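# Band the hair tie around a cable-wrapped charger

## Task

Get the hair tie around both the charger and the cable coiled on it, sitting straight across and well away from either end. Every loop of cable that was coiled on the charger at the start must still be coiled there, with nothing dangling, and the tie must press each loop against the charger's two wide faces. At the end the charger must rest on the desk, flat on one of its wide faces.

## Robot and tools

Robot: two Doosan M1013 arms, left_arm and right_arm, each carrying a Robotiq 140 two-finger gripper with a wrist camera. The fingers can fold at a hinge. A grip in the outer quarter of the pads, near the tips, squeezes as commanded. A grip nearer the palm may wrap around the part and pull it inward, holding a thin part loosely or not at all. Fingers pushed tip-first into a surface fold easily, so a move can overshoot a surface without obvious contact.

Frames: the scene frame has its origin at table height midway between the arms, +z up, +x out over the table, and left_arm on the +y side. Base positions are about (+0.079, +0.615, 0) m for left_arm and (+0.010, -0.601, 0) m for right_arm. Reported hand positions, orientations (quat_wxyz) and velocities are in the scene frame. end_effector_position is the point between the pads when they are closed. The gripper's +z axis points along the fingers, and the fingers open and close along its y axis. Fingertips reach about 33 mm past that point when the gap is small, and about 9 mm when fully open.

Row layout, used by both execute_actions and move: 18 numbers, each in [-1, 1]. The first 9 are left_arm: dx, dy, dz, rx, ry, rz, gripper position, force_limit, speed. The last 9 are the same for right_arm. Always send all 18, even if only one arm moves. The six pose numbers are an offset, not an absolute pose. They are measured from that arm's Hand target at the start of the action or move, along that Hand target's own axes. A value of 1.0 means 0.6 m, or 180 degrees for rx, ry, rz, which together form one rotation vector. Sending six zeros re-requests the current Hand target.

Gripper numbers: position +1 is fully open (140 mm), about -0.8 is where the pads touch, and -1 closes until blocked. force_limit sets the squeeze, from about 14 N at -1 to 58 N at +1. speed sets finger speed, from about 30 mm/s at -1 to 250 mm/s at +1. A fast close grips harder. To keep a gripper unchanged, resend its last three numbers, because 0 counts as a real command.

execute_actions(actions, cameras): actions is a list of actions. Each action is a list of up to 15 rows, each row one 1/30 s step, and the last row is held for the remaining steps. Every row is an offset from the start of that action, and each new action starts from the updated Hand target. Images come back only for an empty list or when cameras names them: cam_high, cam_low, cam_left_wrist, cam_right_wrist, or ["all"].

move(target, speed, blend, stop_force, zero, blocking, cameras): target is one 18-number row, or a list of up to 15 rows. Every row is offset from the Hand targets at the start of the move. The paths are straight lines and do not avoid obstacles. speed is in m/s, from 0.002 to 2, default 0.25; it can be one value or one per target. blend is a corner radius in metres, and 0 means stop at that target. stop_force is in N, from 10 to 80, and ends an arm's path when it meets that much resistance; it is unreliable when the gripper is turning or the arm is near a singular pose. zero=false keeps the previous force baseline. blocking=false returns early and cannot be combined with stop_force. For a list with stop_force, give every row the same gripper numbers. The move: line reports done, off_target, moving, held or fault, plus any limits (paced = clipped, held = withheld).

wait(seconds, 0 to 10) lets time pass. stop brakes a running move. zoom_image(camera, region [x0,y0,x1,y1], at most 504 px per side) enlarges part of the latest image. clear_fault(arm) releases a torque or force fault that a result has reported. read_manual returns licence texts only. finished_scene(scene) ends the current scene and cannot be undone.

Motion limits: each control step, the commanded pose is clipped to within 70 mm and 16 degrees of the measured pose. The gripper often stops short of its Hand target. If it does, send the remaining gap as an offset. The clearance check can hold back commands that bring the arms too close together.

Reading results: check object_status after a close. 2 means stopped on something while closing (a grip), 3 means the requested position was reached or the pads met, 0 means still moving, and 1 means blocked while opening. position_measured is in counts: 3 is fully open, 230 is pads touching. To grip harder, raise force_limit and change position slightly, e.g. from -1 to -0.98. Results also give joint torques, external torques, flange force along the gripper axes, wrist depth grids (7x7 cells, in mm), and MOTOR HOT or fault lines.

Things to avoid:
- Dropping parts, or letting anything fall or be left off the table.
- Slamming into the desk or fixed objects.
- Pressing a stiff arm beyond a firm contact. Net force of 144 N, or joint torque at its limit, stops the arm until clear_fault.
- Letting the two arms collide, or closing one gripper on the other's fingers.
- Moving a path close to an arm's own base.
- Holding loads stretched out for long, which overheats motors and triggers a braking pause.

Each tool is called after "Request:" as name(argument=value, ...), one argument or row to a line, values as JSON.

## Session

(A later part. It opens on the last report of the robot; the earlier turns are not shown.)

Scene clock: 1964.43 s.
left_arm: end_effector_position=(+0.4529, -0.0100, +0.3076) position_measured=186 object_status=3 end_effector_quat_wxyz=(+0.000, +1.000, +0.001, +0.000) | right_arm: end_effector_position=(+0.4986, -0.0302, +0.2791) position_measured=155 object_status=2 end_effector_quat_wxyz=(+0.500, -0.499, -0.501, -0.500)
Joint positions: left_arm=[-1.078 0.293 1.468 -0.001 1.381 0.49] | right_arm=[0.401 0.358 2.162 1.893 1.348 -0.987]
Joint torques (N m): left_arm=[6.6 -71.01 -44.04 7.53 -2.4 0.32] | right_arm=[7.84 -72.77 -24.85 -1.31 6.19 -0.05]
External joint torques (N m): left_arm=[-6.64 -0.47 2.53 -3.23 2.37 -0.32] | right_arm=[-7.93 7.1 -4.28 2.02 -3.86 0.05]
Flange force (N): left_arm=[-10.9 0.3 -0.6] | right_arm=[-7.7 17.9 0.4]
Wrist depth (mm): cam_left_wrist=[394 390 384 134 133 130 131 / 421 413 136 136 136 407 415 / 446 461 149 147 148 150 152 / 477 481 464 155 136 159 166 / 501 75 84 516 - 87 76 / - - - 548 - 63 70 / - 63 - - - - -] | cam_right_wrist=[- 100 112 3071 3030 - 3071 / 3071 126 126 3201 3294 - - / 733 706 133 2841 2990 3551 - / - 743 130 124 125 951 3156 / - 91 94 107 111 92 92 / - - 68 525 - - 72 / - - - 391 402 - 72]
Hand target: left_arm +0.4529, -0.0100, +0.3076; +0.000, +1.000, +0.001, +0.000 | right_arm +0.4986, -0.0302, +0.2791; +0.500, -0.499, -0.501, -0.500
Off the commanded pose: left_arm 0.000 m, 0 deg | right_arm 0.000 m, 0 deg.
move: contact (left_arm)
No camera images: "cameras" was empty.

Request:
move(
  target=[
    [-0.0008,0,0,0,0,0,-0.45,0.3,-0.5, 0,0,0,0,0,0,-1,0.3,-1],
    [-0.0008,0,0,0,0,0,-1,0.3,-1, 0,0,0,0,0,0,-1,0.3,-1],
    [-0.0008,-0.0433,0,0,0,0,-1,0.3,-1, 0,0,0,0,0,0,-1,0.3,-1],
  ],
  speed=[0.01,0.02,0.03],
  cameras=["cam_left_wrist","cam_right_wrist"],
)

Request:
zoom_image(
  camera="cam_left_wrist",
  region=[200, 0, 470, 300],
)

Request:
zoom_image(
  camera="cam_right_wrist",
  region=[220, 160, 500, 360],
)

Scene clock: 1981.30 s.
left_arm: end_effector_position=(+0.4524, +0.0160, +0.3076) position_measured=229 object_status=2 end_effector_quat_wxyz=(+0.000, +1.000, +0.001, +0.000) | right_arm: end_effector_position=(+0.4985, -0.0302, +0.2791) position_measured=155 object_status=2 end_effector_quat_wxyz=(+0.500, -0.499, -0.501, -0.500)
Joint positions: left_arm=[-1.062 0.258 1.515 0 1.37 0.507] | right_arm=[0.401 0.358 2.162 1.893 1.348 -0.987]
Joint torques (N m): left_arm=[-3.28 -70.65 -40.54 2.47 1.08 0.49] | right_arm=[-3.16 -69.04 -30.5 3.09 2.1 0.02]
External joint torques (N m): left_arm=[3.34 2.52 -0.98 1.84 -1.1 -0.49] | right_arm=[3.09 3.18 1.28 -2.38 0.23 -0.02]
Flange force (N): left_arm=[6.4 2.7 1.3] | right_arm=[-4.7 0.7 2.2]
Wrist depth (mm): cam_left_wrist=[393 395 388 383 134 132 130 / 397 417 138 137 136 136 415 / 437 - 445 147 148 149 151 / 479 467 471 110 461 476 161 / 514 501 81 81 87 81 508 / - - - - - 68 62 / - - - - - - -] | cam_right_wrist=[2738 3443 135 2951 2705 - - / - 2392 163 3071 3201 - - / 784 731 170 181 2990 - 3342 / - 755 117 117 125 - 3294 / - 91 94 111 111 93 89 / - - 68 521 504 - 72 / - - - 405 403 - 72]
Hand target: left_arm +0.4524, +0.0160, +0.3076; +0.000, +1.000, +0.001, +0.000 | right_arm +0.4986, -0.0302, +0.2791; +0.500, -0.499, -0.501, -0.500
Off the commanded pose: left_arm 0.000 m, 0 deg | right_arm 0.000 m, 0 deg.
move: done
camera_calibration:
cam_left_wrist: T_world_to_cam=[[0.00382216, -0.999868, -0.0158191, 0.029185], [-0.935032, -0.00918205, 0.354444, 0.316226], [-0.354542, 0.0134366, -0.934943, 0.59398], [0, 0, 0, 1]] pos_world=[0.506161, 0.0241036, 0.443715]
cam_right_wrist: T_world_to_cam=[[0.999411, -0.00529938, 0.0339108, -0.497381], [0.0301504, -0.336561, -0.941179, 0.243724], [0.0164007, 0.941647, -0.336203, 0.25261], [0, 0, 0, 1]] pos_world=[0.485597, -0.158477, 0.331183]
Images, in order (width x height): cam_left_wrist 672x504, cam_right_wrist 672x504.

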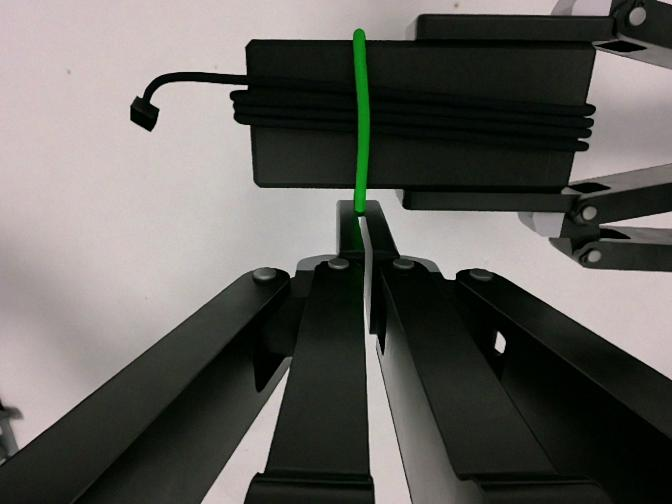

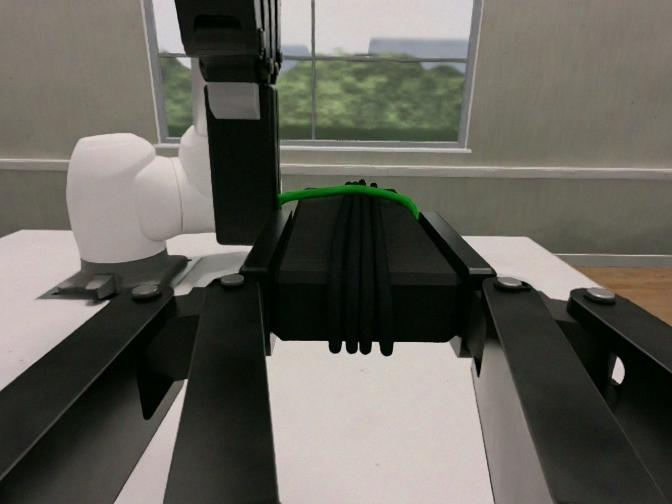

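Scaled by 1.680 from the camera's 672x504 image, which has a finer 960x720 frame.

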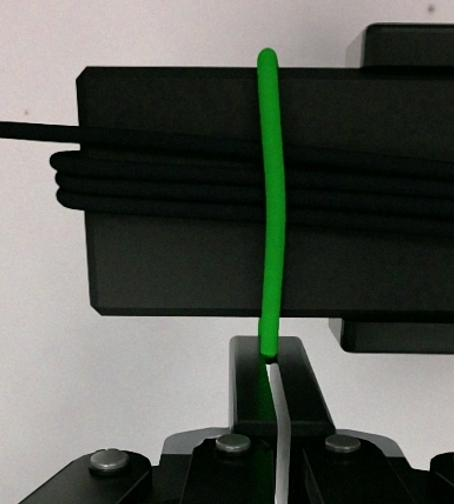

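Scaled by 1.800 from the camera's 672x504 image, which has a finer 960x720 frame.

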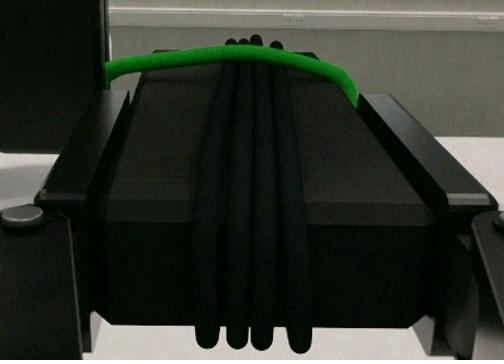

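Request:
move(
  target=[
    [0.0095,0,0,0,0,0,-1,0.3,-1, 0,0,0,0,0,0,-1,0.3,-1],
    [0.0095,0,0,0,0,0,-0.65,0.3,-1, 0,0,0,0,0,0,-1,0.3,-1],
    [0.0095,0,-0.15,0,0,0,-0.65,0.3,-1, 0,0,0,0,0,0,-1,0.3,-1],
  ],
  speed=[0.03,0.03,0.06],
  cameras=["cam_left_wrist","cam_low"],
)

Request:
zoom_image(
  camera="cam_left_wrist",
  region=[220, 0, 500, 250],
)

Request:
zoom_image(
  camera="cam_low",
  region=[150, 110, 240, 180],
)

Scene clock: 2012.70 s.
left_arm: end_effector_position=(+0.4581, +0.0160, +0.3976) position_measured=211 object_status=3 end_effector_quat_wxyz=(+0.000, +1.000, +0.001, +0.000) | right_arm: end_effector_position=(+0.4986, -0.0302, +0.2791) position_measured=155 object_status=2 end_effector_quat_wxyz=(+0.500, -0.499, -0.501, -0.500)
Joint positions: left_arm=[-1.054 0.245 1.369 0 1.529 0.514] | right_arm=[0.401 0.358 2.162 1.893 1.348 -0.987]
Joint torques (N m): left_arm=[0.76 -69.26 -42.55 4.39 -0.17 0.63] | right_arm=[1.12 -70.61 -28.55 1.29 3.68 -0.08]
External joint torques (N m): left_arm=[-0.67 0.96 -0.05 0.02 0.14 -0.63] | right_arm=[-1.06 4.81 -0.55 -0.59 -1.35 0.08]
Flange force (N): left_arm=[-0.7 2.4 -0.3] | right_arm=[-6.1 6.8 1.6]
Wrist depth (mm): cam_left_wrist=[469 472 470 491 464 216 458 / 508 - 501 222 221 505 224 / 526 537 539 237 236 245 242 / 593 576 555 102 111 571 545 / - - 82 81 87 81 585 / - - - - - 72 63 / - - - - - - -] | cam_right_wrist=[- 3342 704 3156 3071 - - / 3665 3392 3342 2877 3071 - - / 3201 740 806 3247 4058 3342 3392 / 888 765 113 124 125 115 3201 / - 91 94 111 111 96 92 / - - 68 502 505 - 72 / - - - 404 404 - 72]
Hand target: left_arm +0.4581, +0.0159, +0.3976; +0.000, +1.000, +0.001, +0.000 | right_arm +0.4986, -0.0302, +0.2791; +0.500, -0.499, -0.501, -0.500
Off the commanded pose: left_arm 0.000 m, 0 deg | right_arm 0.000 m, 0 deg.
move: done
camera_calibration:
cam_left_wrist: T_world_to_cam=[[0.00382145, -0.999868, -0.0158188, 0.0305883], [-0.935032, -0.00918128, 0.354444, 0.289714], [-0.354542, 0.0134366, -0.934943, 0.680274], [0, 0, 0, 1]] pos_world=[0.511961, 0.0241036, 0.533815]
Images, in order (width x height): cam_low 672x504, cam_left_wrist 672x504.

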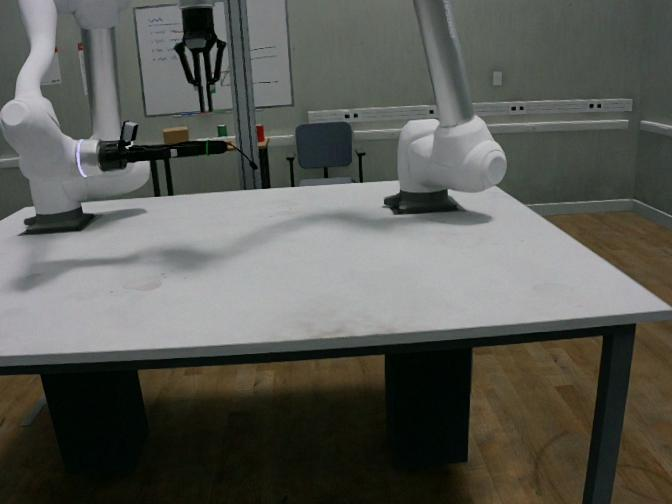

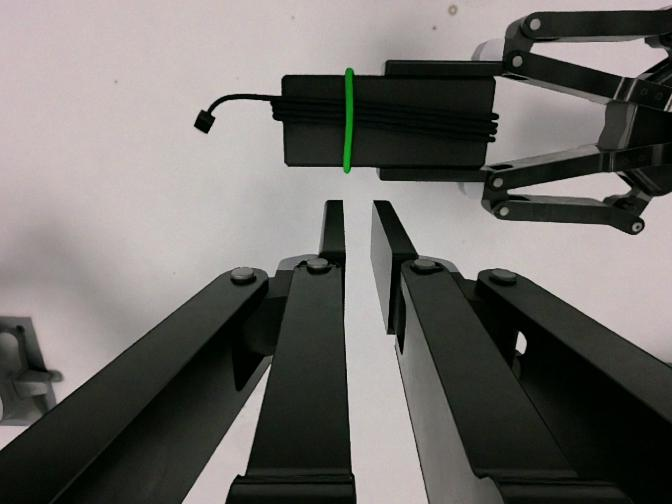

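Scaled by 1.800 from the camera's 672x504 image, which has a finer 960x720 frame.

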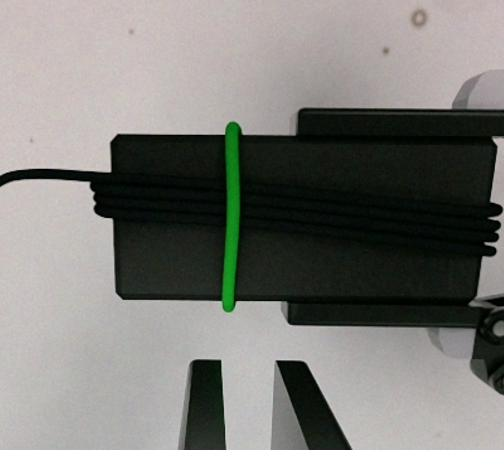

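Scaled by 5.600 from the camera's 672x504 image, which has a finer 960x720 frame.

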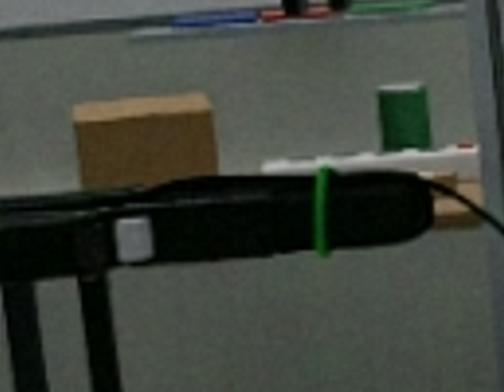

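Request:
move(
  target=[
    [0.0692,-0.0343,-0.0373,0,0,-0.5,0.16,0.3,-0.3, 0,0,0,0,0,0,-1,0.3,-1],
    [0.0692,-0.0343,0.1677,0,0,-0.5,0.16,0.3,-0.3, 0,0,0,0,0,0,-1,0.3,-1],
    [0.0692,-0.0343,0.1677,0,0,-0.5,-0.155,0.3,-1, 0,0,0,0,0,0,-1,0.3,-1],
  ],
  speed=[0.4,0.1,0.05],
  blend=[0,0,0],
  cameras=["cam_left_wrist","cam_right_wrist"],
)

Request:
zoom_image(
  camera="cam_left_wrist",
  region=[250, 170, 470, 470],
)

Scene clock: 2058.03 s.
left_arm: end_effector_position=(+0.4995, +0.0367, +0.2970) position_measured=148 object_status=0 end_effector_quat_wxyz=(-0.001, +0.707, +0.708, +0.000) | right_arm: end_effector_position=(+0.4986, -0.0302, +0.2791) position_measured=155 object_status=2 end_effector_quat_wxyz=(+0.500, -0.499, -0.501, -0.500)
Joint positions: left_arm=[-0.99 0.276 1.511 0 1.356 -0.992] | right_arm=[0.401 0.358 2.162 1.893 1.348 -0.987]
Joint torques (N m): left_arm=[0.74 -71.31 -41.65 4.27 -0.11 0.54] | right_arm=[1.4 -70.23 -28.48 1.29 3.73 -0.22]
External joint torques (N m): left_arm=[-0.81 1.7 0.24 0.01 0.13 -0.54] | right_arm=[-1.49 4.5 -0.7 -0.57 -1.4 0.22]
Flange force (N): left_arm=[-2.9 -0.3 0.7] | right_arm=[-5.2 7.2 0.9]
Wrist depth (mm): cam_left_wrist=[377 384 375 385 383 387 381 / 413 402 410 404 404 407 408 / 433 434 430 142 427 431 428 / 470 459 128 145 143 454 453 / - 82 94 157 159 76 81 / - 72 56 170 169 61 - / - - - 181 191 - -] | cam_right_wrist=[- 3496 171 3030 172 170 - / 2841 3071 178 3247 181 4058 - / 719 719 792 190 188 3247 - / 895 755 112 124 125 3201 3665 / - 91 94 111 111 92 92 / - - 68 499 - - 72 / - - - 405 - - 72]
Hand target: left_arm +0.4995, +0.0367, +0.2970; -0.001, +0.707, +0.708, +0.000 | right_arm +0.4986, -0.0302, +0.2791; +0.500, -0.499, -0.501, -0.500
Off the commanded pose: left_arm 0.000 m, 0 deg | right_arm 0.000 m, 0 deg.
move: done
camera_calibration:
cam_left_wrist: T_world_to_cam=[[0.999864, 0.00387174, -0.0160351, -0.484833], [0.00928167, -0.935636, 0.352844, -0.072975], [-0.0136369, -0.352944, -0.935545, 0.443852], [0, 0, 0, 1]] pos_world=[0.491497, 0.0902542, 0.433218]
cam_right_wrist: T_world_to_cam=[[0.999409, -0.00539374, 0.0339438, -0.497407], [0.0301496, -0.336564, -0.941178, 0.243724], [0.0165007, 0.941645, -0.336203, 0.25256], [0, 0, 0, 1]] pos_world=[0.485597, -0.158477, 0.331183]
Images, in order (width x height): cam_left_wrist 672x504, cam_right_wrist 672x504.

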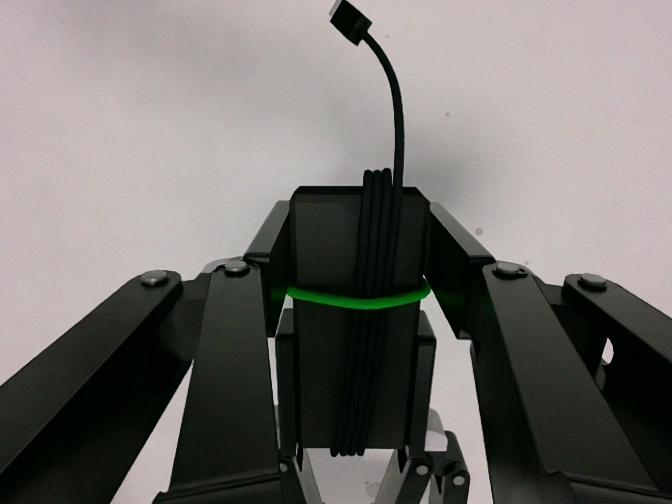

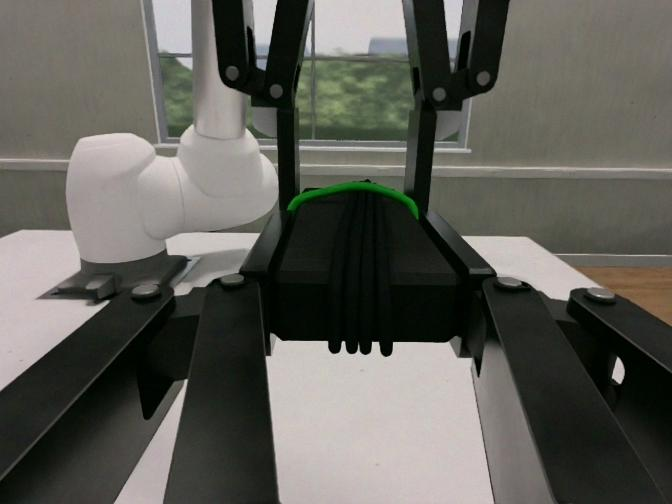

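Scaled by 1.680 from the camera's 672x504 image, which has a finer 960x720 frame.

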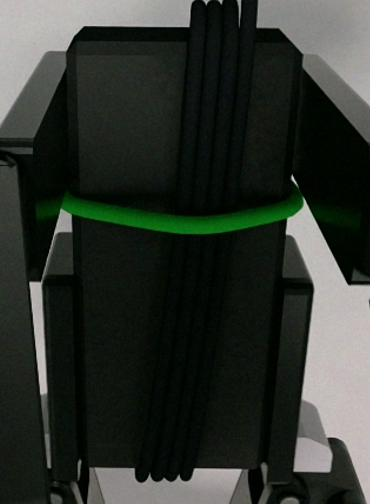

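Request:
move(
  target=[
    [-0.0295,0,0,0,0,0,-0.155,0.3,-1, 0,0,0,0,0,0,-1,0.3,-1],
  ],
  speed=[0.015],
  stop_force=25,
  cameras=["cam_left_wrist","cam_low"],
)

Request:
zoom_image(
  camera="cam_left_wrist",
  region=[250, 170, 470, 470],
)

Request:
zoom_image(
  camera="cam_low",
  region=[150, 110, 240, 180],
)

Scene clock: 2086.37 s.
left_arm: end_effector_position=(+0.4996, +0.0190, +0.2969) position_measured=148 object_status=3 end_effector_quat_wxyz=(-0.001, +0.707, +0.708, +0.000) | right_arm: end_effector_position=(+0.4986, -0.0302, +0.2791) position_measured=155 object_status=2 end_effector_quat_wxyz=(+0.500, -0.499, -0.501, -0.500)
Joint positions: left_arm=[-1.003 0.298 1.481 0 1.364 -1.005] | right_arm=[0.401 0.358 2.162 1.893 1.348 -0.987]
Joint torques (N m): left_arm=[-3.73 -73.19 -43.92 2.25 -1.74 0.54] | right_arm=[3.08 -69.8 -30.88 2.08 3.17 0]
External joint torques (N m): left_arm=[3.73 1.08 2.59 2.02 1.78 -0.54] | right_arm=[-3.2 4.12 1.76 -1.36 -0.85 0]
Flange force (N): left_arm=[4.6 2.1 0.9] | right_arm=[-6.2 4.3 -5.9]
Wrist depth (mm): cam_left_wrist=[382 387 381 381 383 383 381 / 418 406 401 404 401 408 405 / 435 430 432 137 142 438 429 / 466 460 128 146 144 458 458 / - 83 94 156 156 76 81 / - 72 57 169 172 63 - / - - - 568 - - -] | cam_right_wrist=[- - 155 3030 157 157 3551 / 3918 3392 166 3201 164 - - / 745 743 795 205 182 - - / 745 755 113 124 126 4370 4370 / - 91 94 111 111 92 92 / - - 68 475 - - 75 / - - - 402 404 - 72]
Hand target: left_arm +0.4996, +0.0190, +0.2969; -0.001, +0.707, +0.708, +0.000 | right_arm +0.4986, -0.0302, +0.2791; +0.500, -0.499, -0.501, -0.500
Off the commanded pose: left_arm 0.000 m, 0 deg | right_arm 0.000 m, 0 deg.
move: done
camera_calibration:
cam_left_wrist: T_world_to_cam=[[0.999864, 0.00387174, -0.0160351, -0.484765], [0.00928167, -0.935636, 0.352844, -0.0895357], [-0.0136369, -0.352944, -0.935545, 0.437605], [0, 0, 0, 1]] pos_world=[0.491497, 0.0725542, 0.433218]
Images, in order (width x height): cam_low 672x504, cam_left_wrist 672x504.

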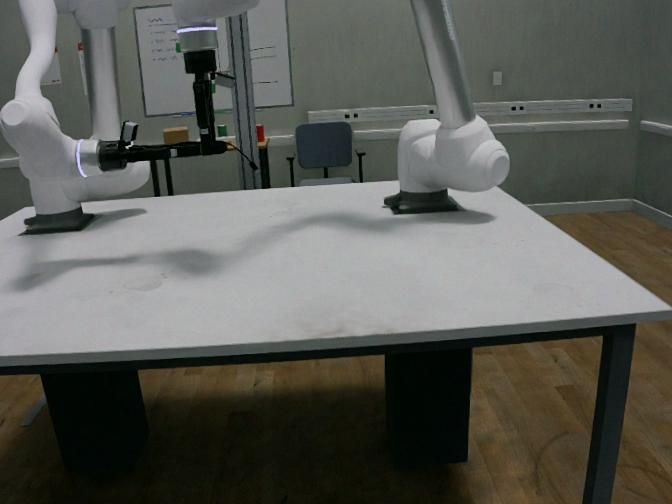

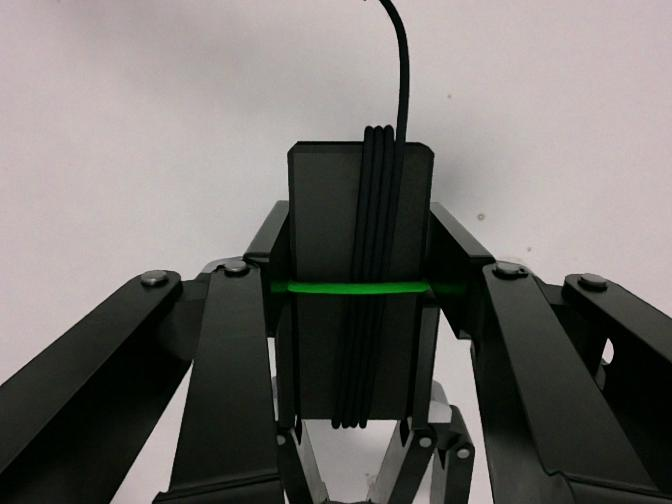

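Scaled by 1.680 from the camera's 672x504 image, which has a finer 960x720 frame.

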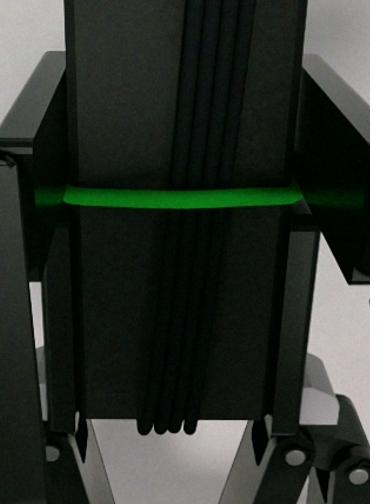

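Scaled by 5.600 from the camera's 672x504 image, which has a finer 960x720 frame.

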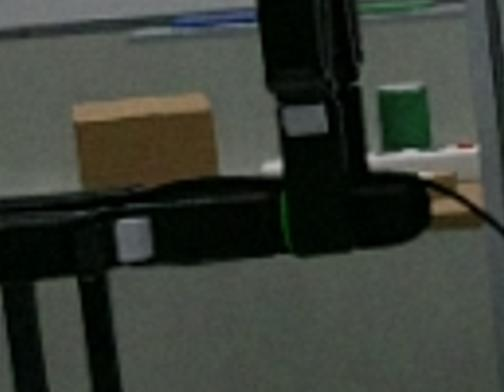

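Request:
move(
  target=[
    [0.0033,0,0,0,0,0,-0.155,0.3,-1, 0,0,0,0,0,0,-1,0.3,-1],
    [0.0033,0,0,0,0,0,-1,0.5,-1, 0,0,0,0,0,0,-1,0.3,-1],
    [0.0033,0,0,0,0,0,-1,0.5,-1, 0,0,0,0,0,0,0,0.3,-0.8],
    [0.0033,0,0,0,0,0,-1,0.5,-1, 0,0,-0.1,0,0,0,0,0.3,-0.8],
    [0.0033,0,0,0,0,0,-1,0.5,-1, 0,0,-0.42,0,0,0,0,0.3,-0.8],
  ],
  speed=[0.02,0.02,0.02,0.05,0.2],
  blend=[0,0,0,0.01,0],
  cameras=["cam_left_wrist","cam_low","cam_right_wrist"],
)

Request:
zoom_image(
  camera="cam_left_wrist",
  region=[250, 100, 470, 450],
)

Request:
zoom_image(
  camera="cam_right_wrist",
  region=[270, 110, 420, 240],
)

Request:
zoom_image(
  camera="cam_low",
  region=[150, 110, 240, 180],
)

Scene clock: 2147.53 s.
left_arm: end_effector_position=(+0.4996, +0.0209, +0.2970) position_measured=156 object_status=2 end_effector_quat_wxyz=(-0.001, +0.707, +0.708, +0.000) | right_arm: end_effector_position=(+0.4988, -0.2822, +0.2791) position_measured=129 object_status=3 end_effector_quat_wxyz=(+0.500, -0.499, -0.501, -0.500)
Joint positions: left_arm=[-1.001 0.296 1.484 0 1.363 -1.004] | right_arm=[-0.088 0.295 2.264 1.488 1.626 -0.992]
Joint torques (N m): left_arm=[0.47 -74.92 -43.32 4.18 -0.15 0.55] | right_arm=[0.9 -59.71 -24.04 1.75 2.97 -0.02]
External joint torques (N m): left_arm=[-0.47 2.58 1.64 0.13 0.18 -0.55] | right_arm=[-0.98 2.91 -2.55 -0.02 -0.64 0.02]
Flange force (N): left_arm=[-1.3 -0.8 2.8] | right_arm=[-4.0 7.9 -1.6]
Wrist depth (mm): cam_left_wrist=[376 383 383 383 383 380 381 / 409 - 407 407 401 404 404 / 431 437 436 137 153 434 436 / 467 458 119 146 144 453 462 / - 86 86 157 156 81 81 / - 70 - 169 172 57 - / - - - 608 - - -] | cam_right_wrist=[3496 3987 935 385 3156 - - / 2612 5050 3030 404 3607 3852 5285 / 3665 975 1103 3342 3247 2990 3726 / - - 128 980 139 120 3726 / - - 93 670 633 107 89 / - - 502 505 506 - - / - - 402 404 406 - -]
Hand target: left_arm +0.4996, +0.0209, +0.2970; -0.001, +0.707, +0.708, +0.000 | right_arm +0.4989, -0.2822, +0.2790; +0.500, -0.499, -0.501, -0.500
Off the commanded pose: left_arm 0.000 m, 0 deg | right_arm 0.000 m, 0 deg.
move: done
camera_calibration:
cam_left_wrist: T_world_to_cam=[[0.999865, 0.00390725, -0.0159416, -0.484816], [0.00928191, -0.935636, 0.352844, -0.087665], [-0.0135369, -0.352945, -0.935546, 0.438262], [0, 0, 0, 1]] pos_world=[0.491497, 0.0745542, 0.433218]
cam_right_wrist: T_world_to_cam=[[0.999403, -0.00532449, 0.0341324, -0.499096], [0.030349, -0.336653, -0.94114, 0.158787], [0.0165019, 0.941614, -0.33629, 0.489771], [0, 0, 0, 1]] pos_world=[0.485897, -0.410377, 0.331182]
Images, in order (width x height): cam_low 672x504, cam_left_wrist 672x504, cam_right_wrist 672x504.

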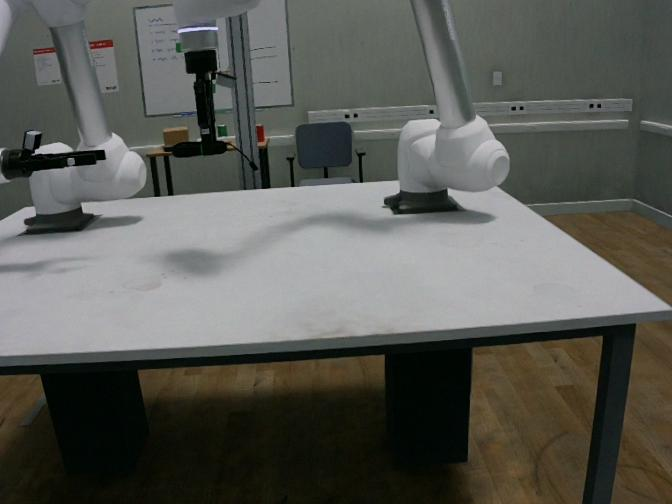

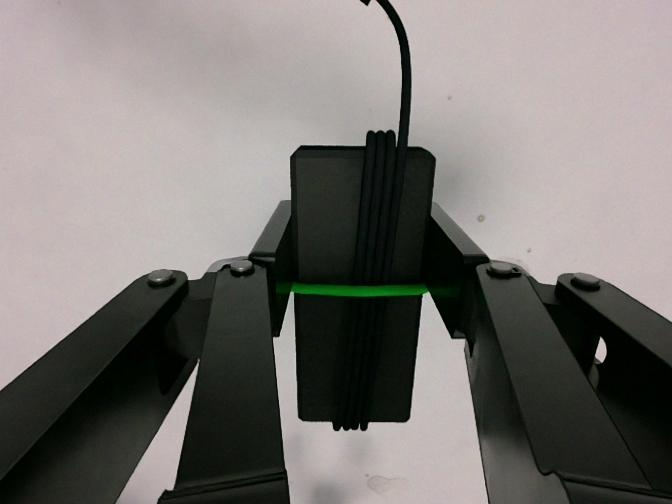

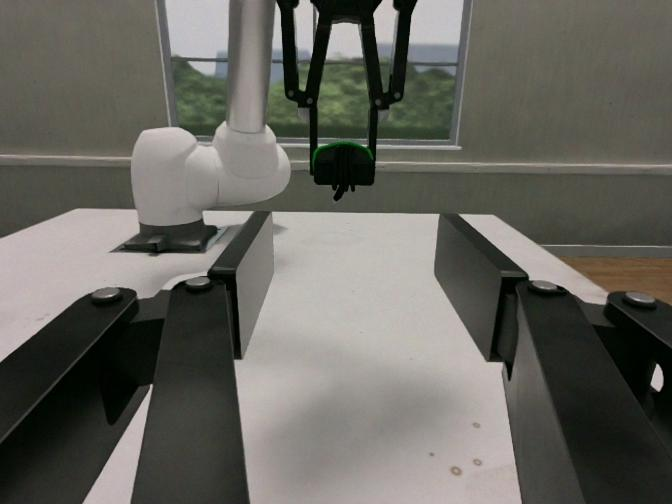

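Scaled by 1.440 from the camera's 672x504 image, which has a finer 960x720 frame.

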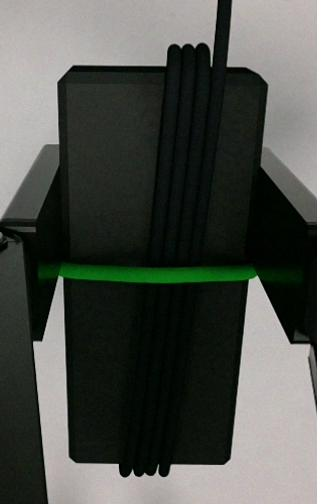

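Scaled by 3.360 from the camera's 672x504 image, which has a finer 960x720 frame.

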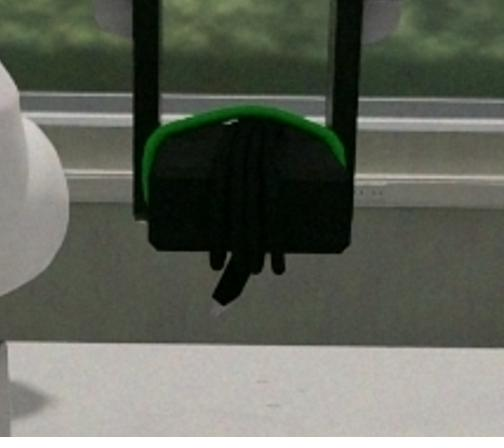

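Scaled by 5.600 from the camera's 672x504 image, which has a finer 960x720 frame.

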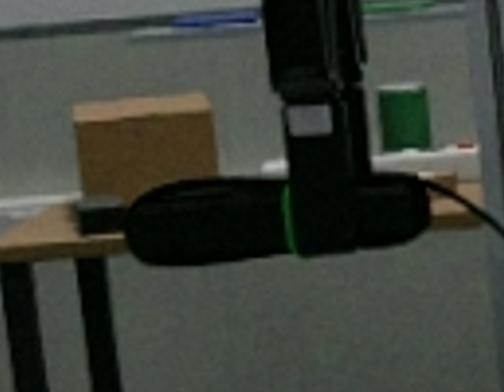

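Request:
move(
  target=[
    [0,0,0.28,0,0,0,-1,0.5,-1, 0,0,0,0,0,0,0,0.3,-0.8],
    [0,0,0.395,0,0,0,-1,0.5,-1, 0,0,0,0,0,0,0,0.3,-0.8],
  ],
  speed=[0.15,0.07],
  blend=[0.02,0],
  cameras=["cam_low"],
)

Request:
zoom_image(
  camera="cam_low",
  region=[130, 190, 270, 290],
)

Scene clock: 2170.03 s.
left_arm: end_effector_position=(+0.4994, +0.0211, +0.0600) position_measured=156 object_status=2 end_effector_quat_wxyz=(-0.001, +0.707, +0.708, +0.000) | right_arm: end_effector_position=(+0.4989, -0.2822, +0.2790) position_measured=129 object_status=3 end_effector_quat_wxyz=(+0.500, -0.499, -0.501, -0.500)
Joint positions: left_arm=[-1.002 0.447 1.731 0 0.965 -1.004] | right_arm=[-0.088 0.295 2.264 1.488 1.626 -0.992]
Joint torques (N m): left_arm=[0.86 -83.38 -35.72 3.58 -0.09 0.52] | right_arm=[1.49 -59.81 -24.68 1.89 2.93 -0.09]
External joint torques (N m): left_arm=[-0.85 3.38 1.09 0 0.14 -0.52] | right_arm=[-1.5 2.58 -2.07 -0.15 -0.6 0.09]
Flange force (N): left_arm=[-2.9 -0.2 3.7] | right_arm=[-3.5 6.5 -2.9]
Wrist depth (mm): cam_left_wrist=[170 169 171 169 169 168 169 / 181 180 180 179 177 179 178 / 192 193 192 137 153 190 190 / 205 203 133 147 143 200 203 / - 86 86 154 - 81 81 / - 70 57 172 229 57 - / - - - 259 259 - -] | cam_right_wrist=[- 3071 905 353 390 412 - / - 3392 3247 376 3392 3156 - / - 975 - 404 5050 3443 3113 / 817 951 128 446 149 795 4940 / - - 93 495 630 107 90 / - - 505 469 506 - - / - - 404 390 407 - -]
Hand target: left_arm +0.4993, +0.0211, +0.0600; -0.001, +0.707, +0.708, +0.000 | right_arm +0.4989, -0.2822, +0.2790; +0.500, -0.499, -0.501, -0.500
Off the commanded pose: left_arm 0.000 m, 0 deg | right_arm 0.000 m, 0 deg.
move: done
Images, in order (width x height): cam_low 672x504.

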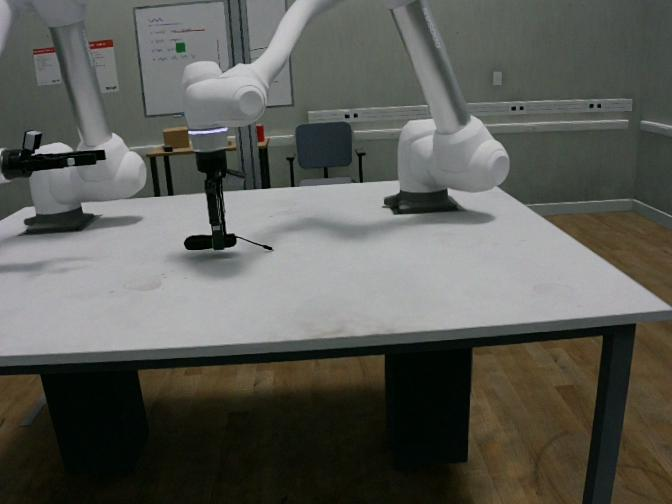

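Scaled by 3.600 from the camera's 672x504 image, which has a finer 960x720 frame.

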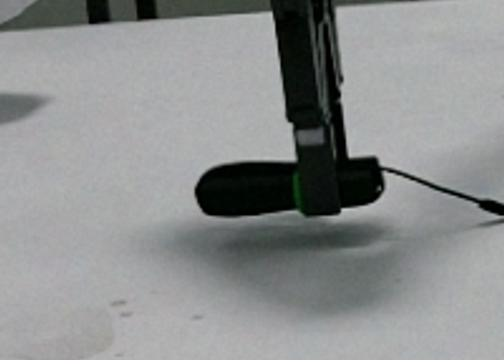

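Request:
move(
  target=[
    [0,0,0.0425,0,0,0,-1,0.5,-1, 0,0,0,0,0,0,0,0.3,-0.8],
  ],
  speed=[0.01],
  stop_force=10,
  cameras=["cam_low","cam_left_wrist"],
)

Request:
zoom_image(
  camera="cam_low",
  region=[130, 190, 270, 290],
)

Scene clock: 2182.87 s.
left_arm: end_effector_position=(+0.4994, +0.0210, +0.0352) position_measured=156 object_status=2 end_effector_quat_wxyz=(+0.000, +0.707, +0.708, +0.000) | right_arm: end_effector_position=(+0.4989, -0.2822, +0.2790) position_measured=129 object_status=3 end_effector_quat_wxyz=(+0.500, -0.499, -0.501, -0.500)
Joint positions: left_arm=[-1.002 0.471 1.747 0 0.924 -1.004] | right_arm=[-0.088 0.295 2.264 1.488 1.626 -0.992]
Joint torques (N m): left_arm=[0.64 -69.39 -25.91 3.57 -0.14 0.51] | right_arm=[2 -60.41 -24.99 1.81 2.87 -0.11]
External joint torques (N m): left_arm=[-0.67 -11.6 -7.64 -0.1 0.19 -0.51] | right_arm=[-1.92 3.32 -1.67 -0.1 -0.54 0.11]
Flange force (N): left_arm=[-1.9 -0.6 -16.6] | right_arm=[-4.9 6.6 -3.7]
Wrist depth (mm): cam_left_wrist=[148 147 149 147 147 147 146 / 159 157 156 156 154 155 155 / 167 167 166 137 153 165 165 / 182 176 133 148 144 174 177 / - 86 86 156 158 81 81 / - 71 57 170 174 57 - / - - - 224 225 - -] | cam_right_wrist=[- 4638 3247 351 404 436 3342 / 3294 - 3247 375 427 3392 3443 / 3392 4835 1033 403 3443 4058 3726 / 891 1010 127 452 139 113 3247 / - - 111 493 630 107 90 / - - 481 484 537 - - / - - 403 404 406 - -]
Hand target: left_arm +0.4994, +0.0211, +0.0352; +0.000, +0.707, +0.708, +0.000 (not the last commanded pose) | right_arm +0.4989, -0.2822, +0.2790; +0.500, -0.499, -0.501, -0.500
Off the commanded pose: left_arm 0.001 m, 0 deg | right_arm 0.000 m, 0 deg.
move: contact (left_arm)
camera_calibration:
cam_left_wrist: T_world_to_cam=[[0.999868, 0.0038449, -0.0158131, -0.488808], [0.00918122, -0.935558, 0.353054, 0.00481369], [-0.0134366, -0.353152, -0.935469, 0.193322], [0, 0, 0, 1]] pos_world=[0.491296, 0.074655, 0.171418]
Images, in order (width x height): cam_low 672x504, cam_left_wrist 672x504.

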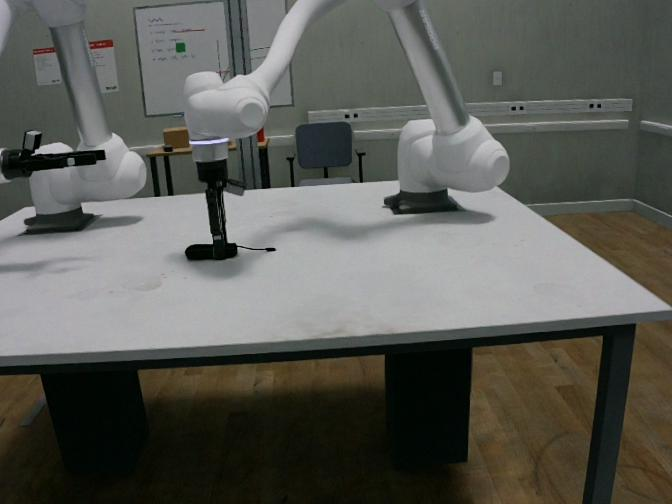

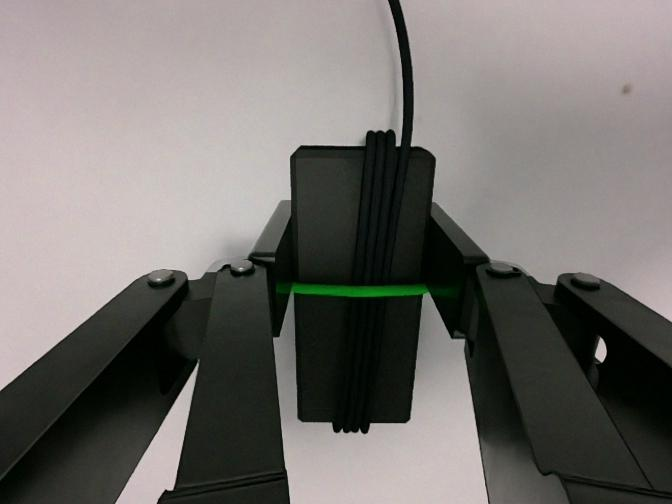

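Scaled by 3.600 from the camera's 672x504 image, which has a finer 960x720 frame.

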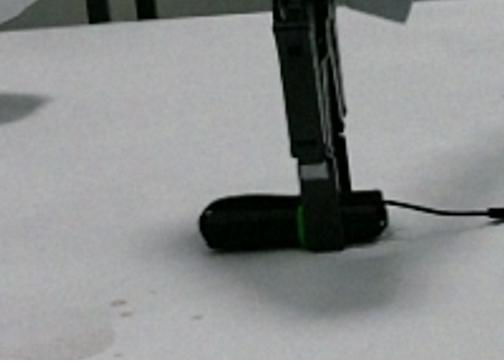

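Request:
move(
  target=[
    [0,0,0,0,0,0,0.16,0.5,-1, 0,0,0,0,0,0,0,0.3,-0.8],
    [0,0,-0.06,0,0,0,0.16,0.5,-1, 0,0,0,0,0,0,0,0.3,-0.8],
    [0,0,-0.28,0,0,0,0.16,0.5,-1, 0,0,0,0,0,0,0,0.3,-0.8],
  ],
  speed=[0.05,0.05,0.15],
  blend=[0,0.01,0],
  cameras=["cam_low","cam_left_wrist","cam_right_wrist","cam_high"],
)

Request:
zoom_image(
  camera="cam_low",
  region=[160, 215, 280, 285],
)

Request:
zoom_image(
  camera="cam_left_wrist",
  region=[260, 100, 480, 380],
)

Request:
zoom_image(
  camera="cam_right_wrist",
  region=[260, 290, 440, 420],
)

Scene clock: 2200.17 s.
left_arm: end_effector_position=(+0.4995, +0.0210, +0.2031) position_measured=109 object_status=3 end_effector_quat_wxyz=(+0.000, +0.707, +0.708, +0.000) | right_arm: end_effector_position=(+0.4989, -0.2822, +0.2790) position_measured=129 object_status=3 end_effector_quat_wxyz=(+0.500, -0.499, -0.501, -0.500)
Joint positions: left_arm=[-1.001 0.339 1.601 0 1.203 -1.004] | right_arm=[-0.088 0.295 2.264 1.488 1.626 -0.992]
Joint torques (N m): left_arm=[0.62 -74.35 -39.59 4.04 -0.05 0.54] | right_arm=[0.87 -60.58 -24.76 1.89 2.87 -0.11]
External joint torques (N m): left_arm=[-0.61 0.13 0.29 0.02 0.1 -0.54] | right_arm=[-0.82 3.46 -1.93 -0.17 -0.54 0.11]
Flange force (N): left_arm=[-0.6 -1.5 0.2] | right_arm=[-5.0 7.4 -1.6]
Wrist depth (mm): cam_left_wrist=[297 297 297 300 297 297 294 / 318 316 315 318 318 317 312 / 338 337 334 316 332 337 334 / 361 351 132 363 349 127 355 / - 86 382 386 385 88 83 / - - 414 417 421 - - / - - 461 461 454 - -] | cam_right_wrist=[3156 3392 3113 364 3156 - 3071 / 3607 3294 3156 401 3392 - - / 2951 984 1028 415 2914 4638 3852 / - 1024 128 - 140 115 3918 / - - 587 674 - 107 91 / - - 501 477 508 - - / - - 403 402 407 - -]
Hand target: left_arm +0.4995, +0.0210, +0.2032; +0.000, +0.707, +0.708, +0.000 | right_arm +0.4989, -0.2822, +0.2790; +0.500, -0.499, -0.501, -0.500
Off the commanded pose: left_arm 0.000 m, 0 deg | right_arm 0.000 m, 0 deg.
move: done
camera_calibration:
cam_left_wrist: T_world_to_cam=[[0.999868, 0.00384738, -0.0158128, -0.486253], [0.0091817, -0.935604, 0.352933, -0.0545149], [-0.0134366, -0.353032, -0.935515, 0.35036], [0, 0, 0, 1]] pos_world=[0.491396, 0.0745545, 0.339318]
cam_right_wrist: T_world_to_cam=[[0.999409, -0.00539374, 0.0339438, -0.499063], [0.0301496, -0.336564, -0.941178, 0.158806], [0.0165007, 0.941645, -0.336203, 0.489816], [0, 0, 0, 1]] pos_world=[0.485897, -0.410477, 0.331083]

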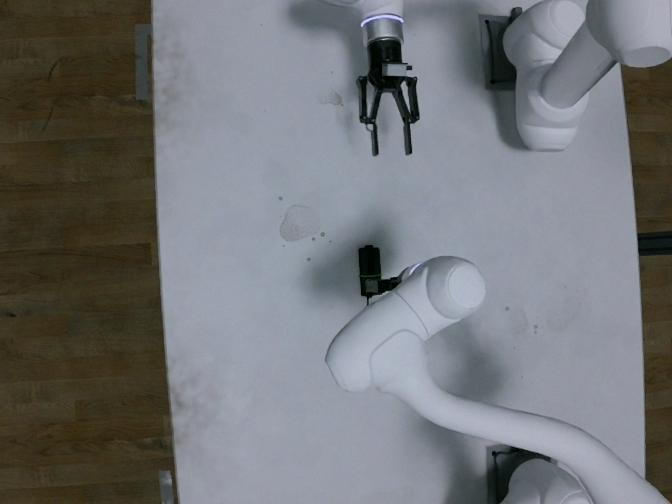

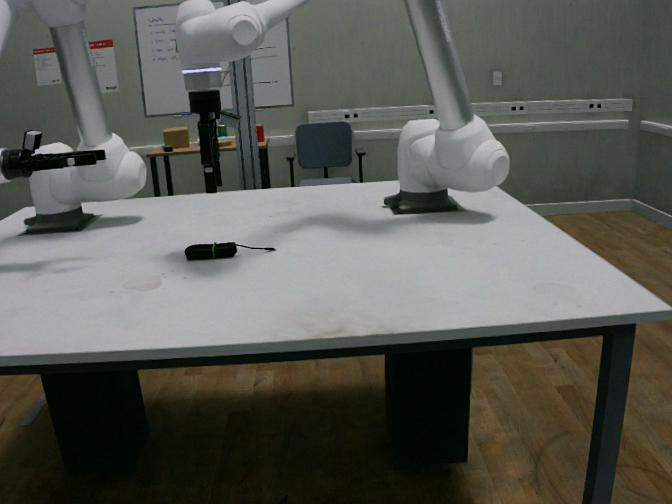

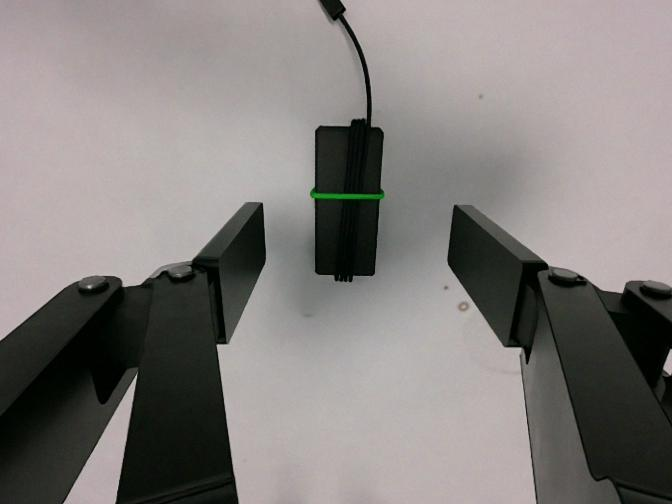

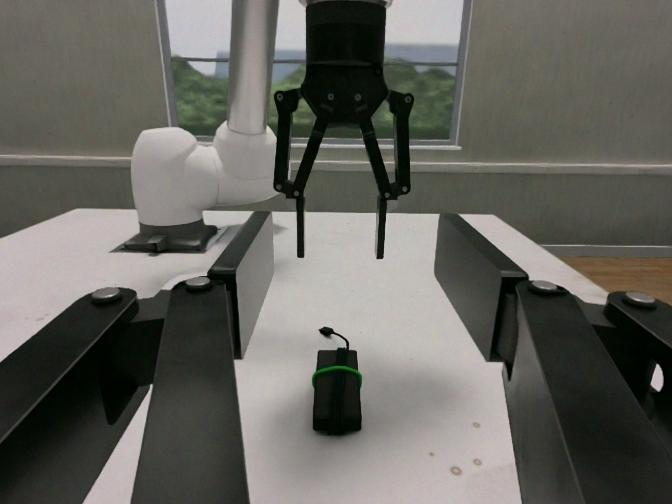

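Scaled by 4.200 from the camera's 672x504 image, which has a finer 960x720 frame.

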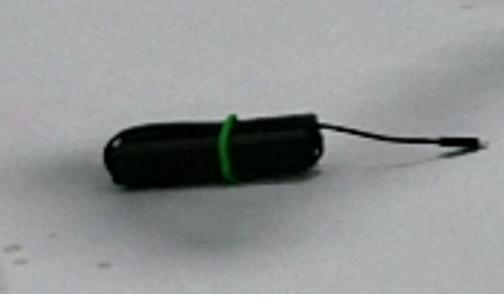

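Scaled by 1.800 from the camera's 672x504 image, which has a finer 960x720 frame.

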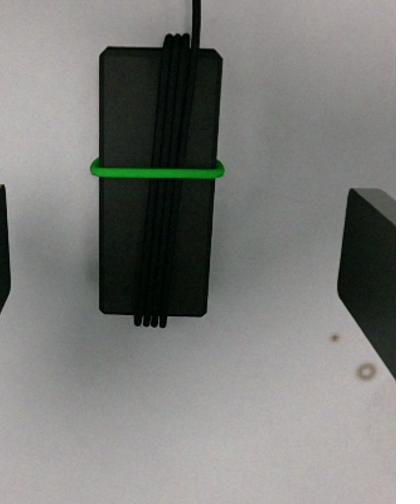

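Scaled by 2.800 from the camera's 672x504 image, which has a finer 960x720 frame.

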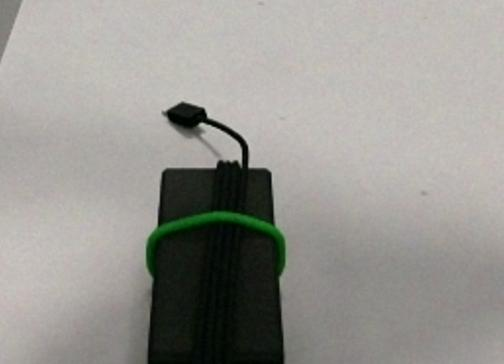

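Request:
finished_scene(
  scene=2,
)

The scene is finished: the task was done.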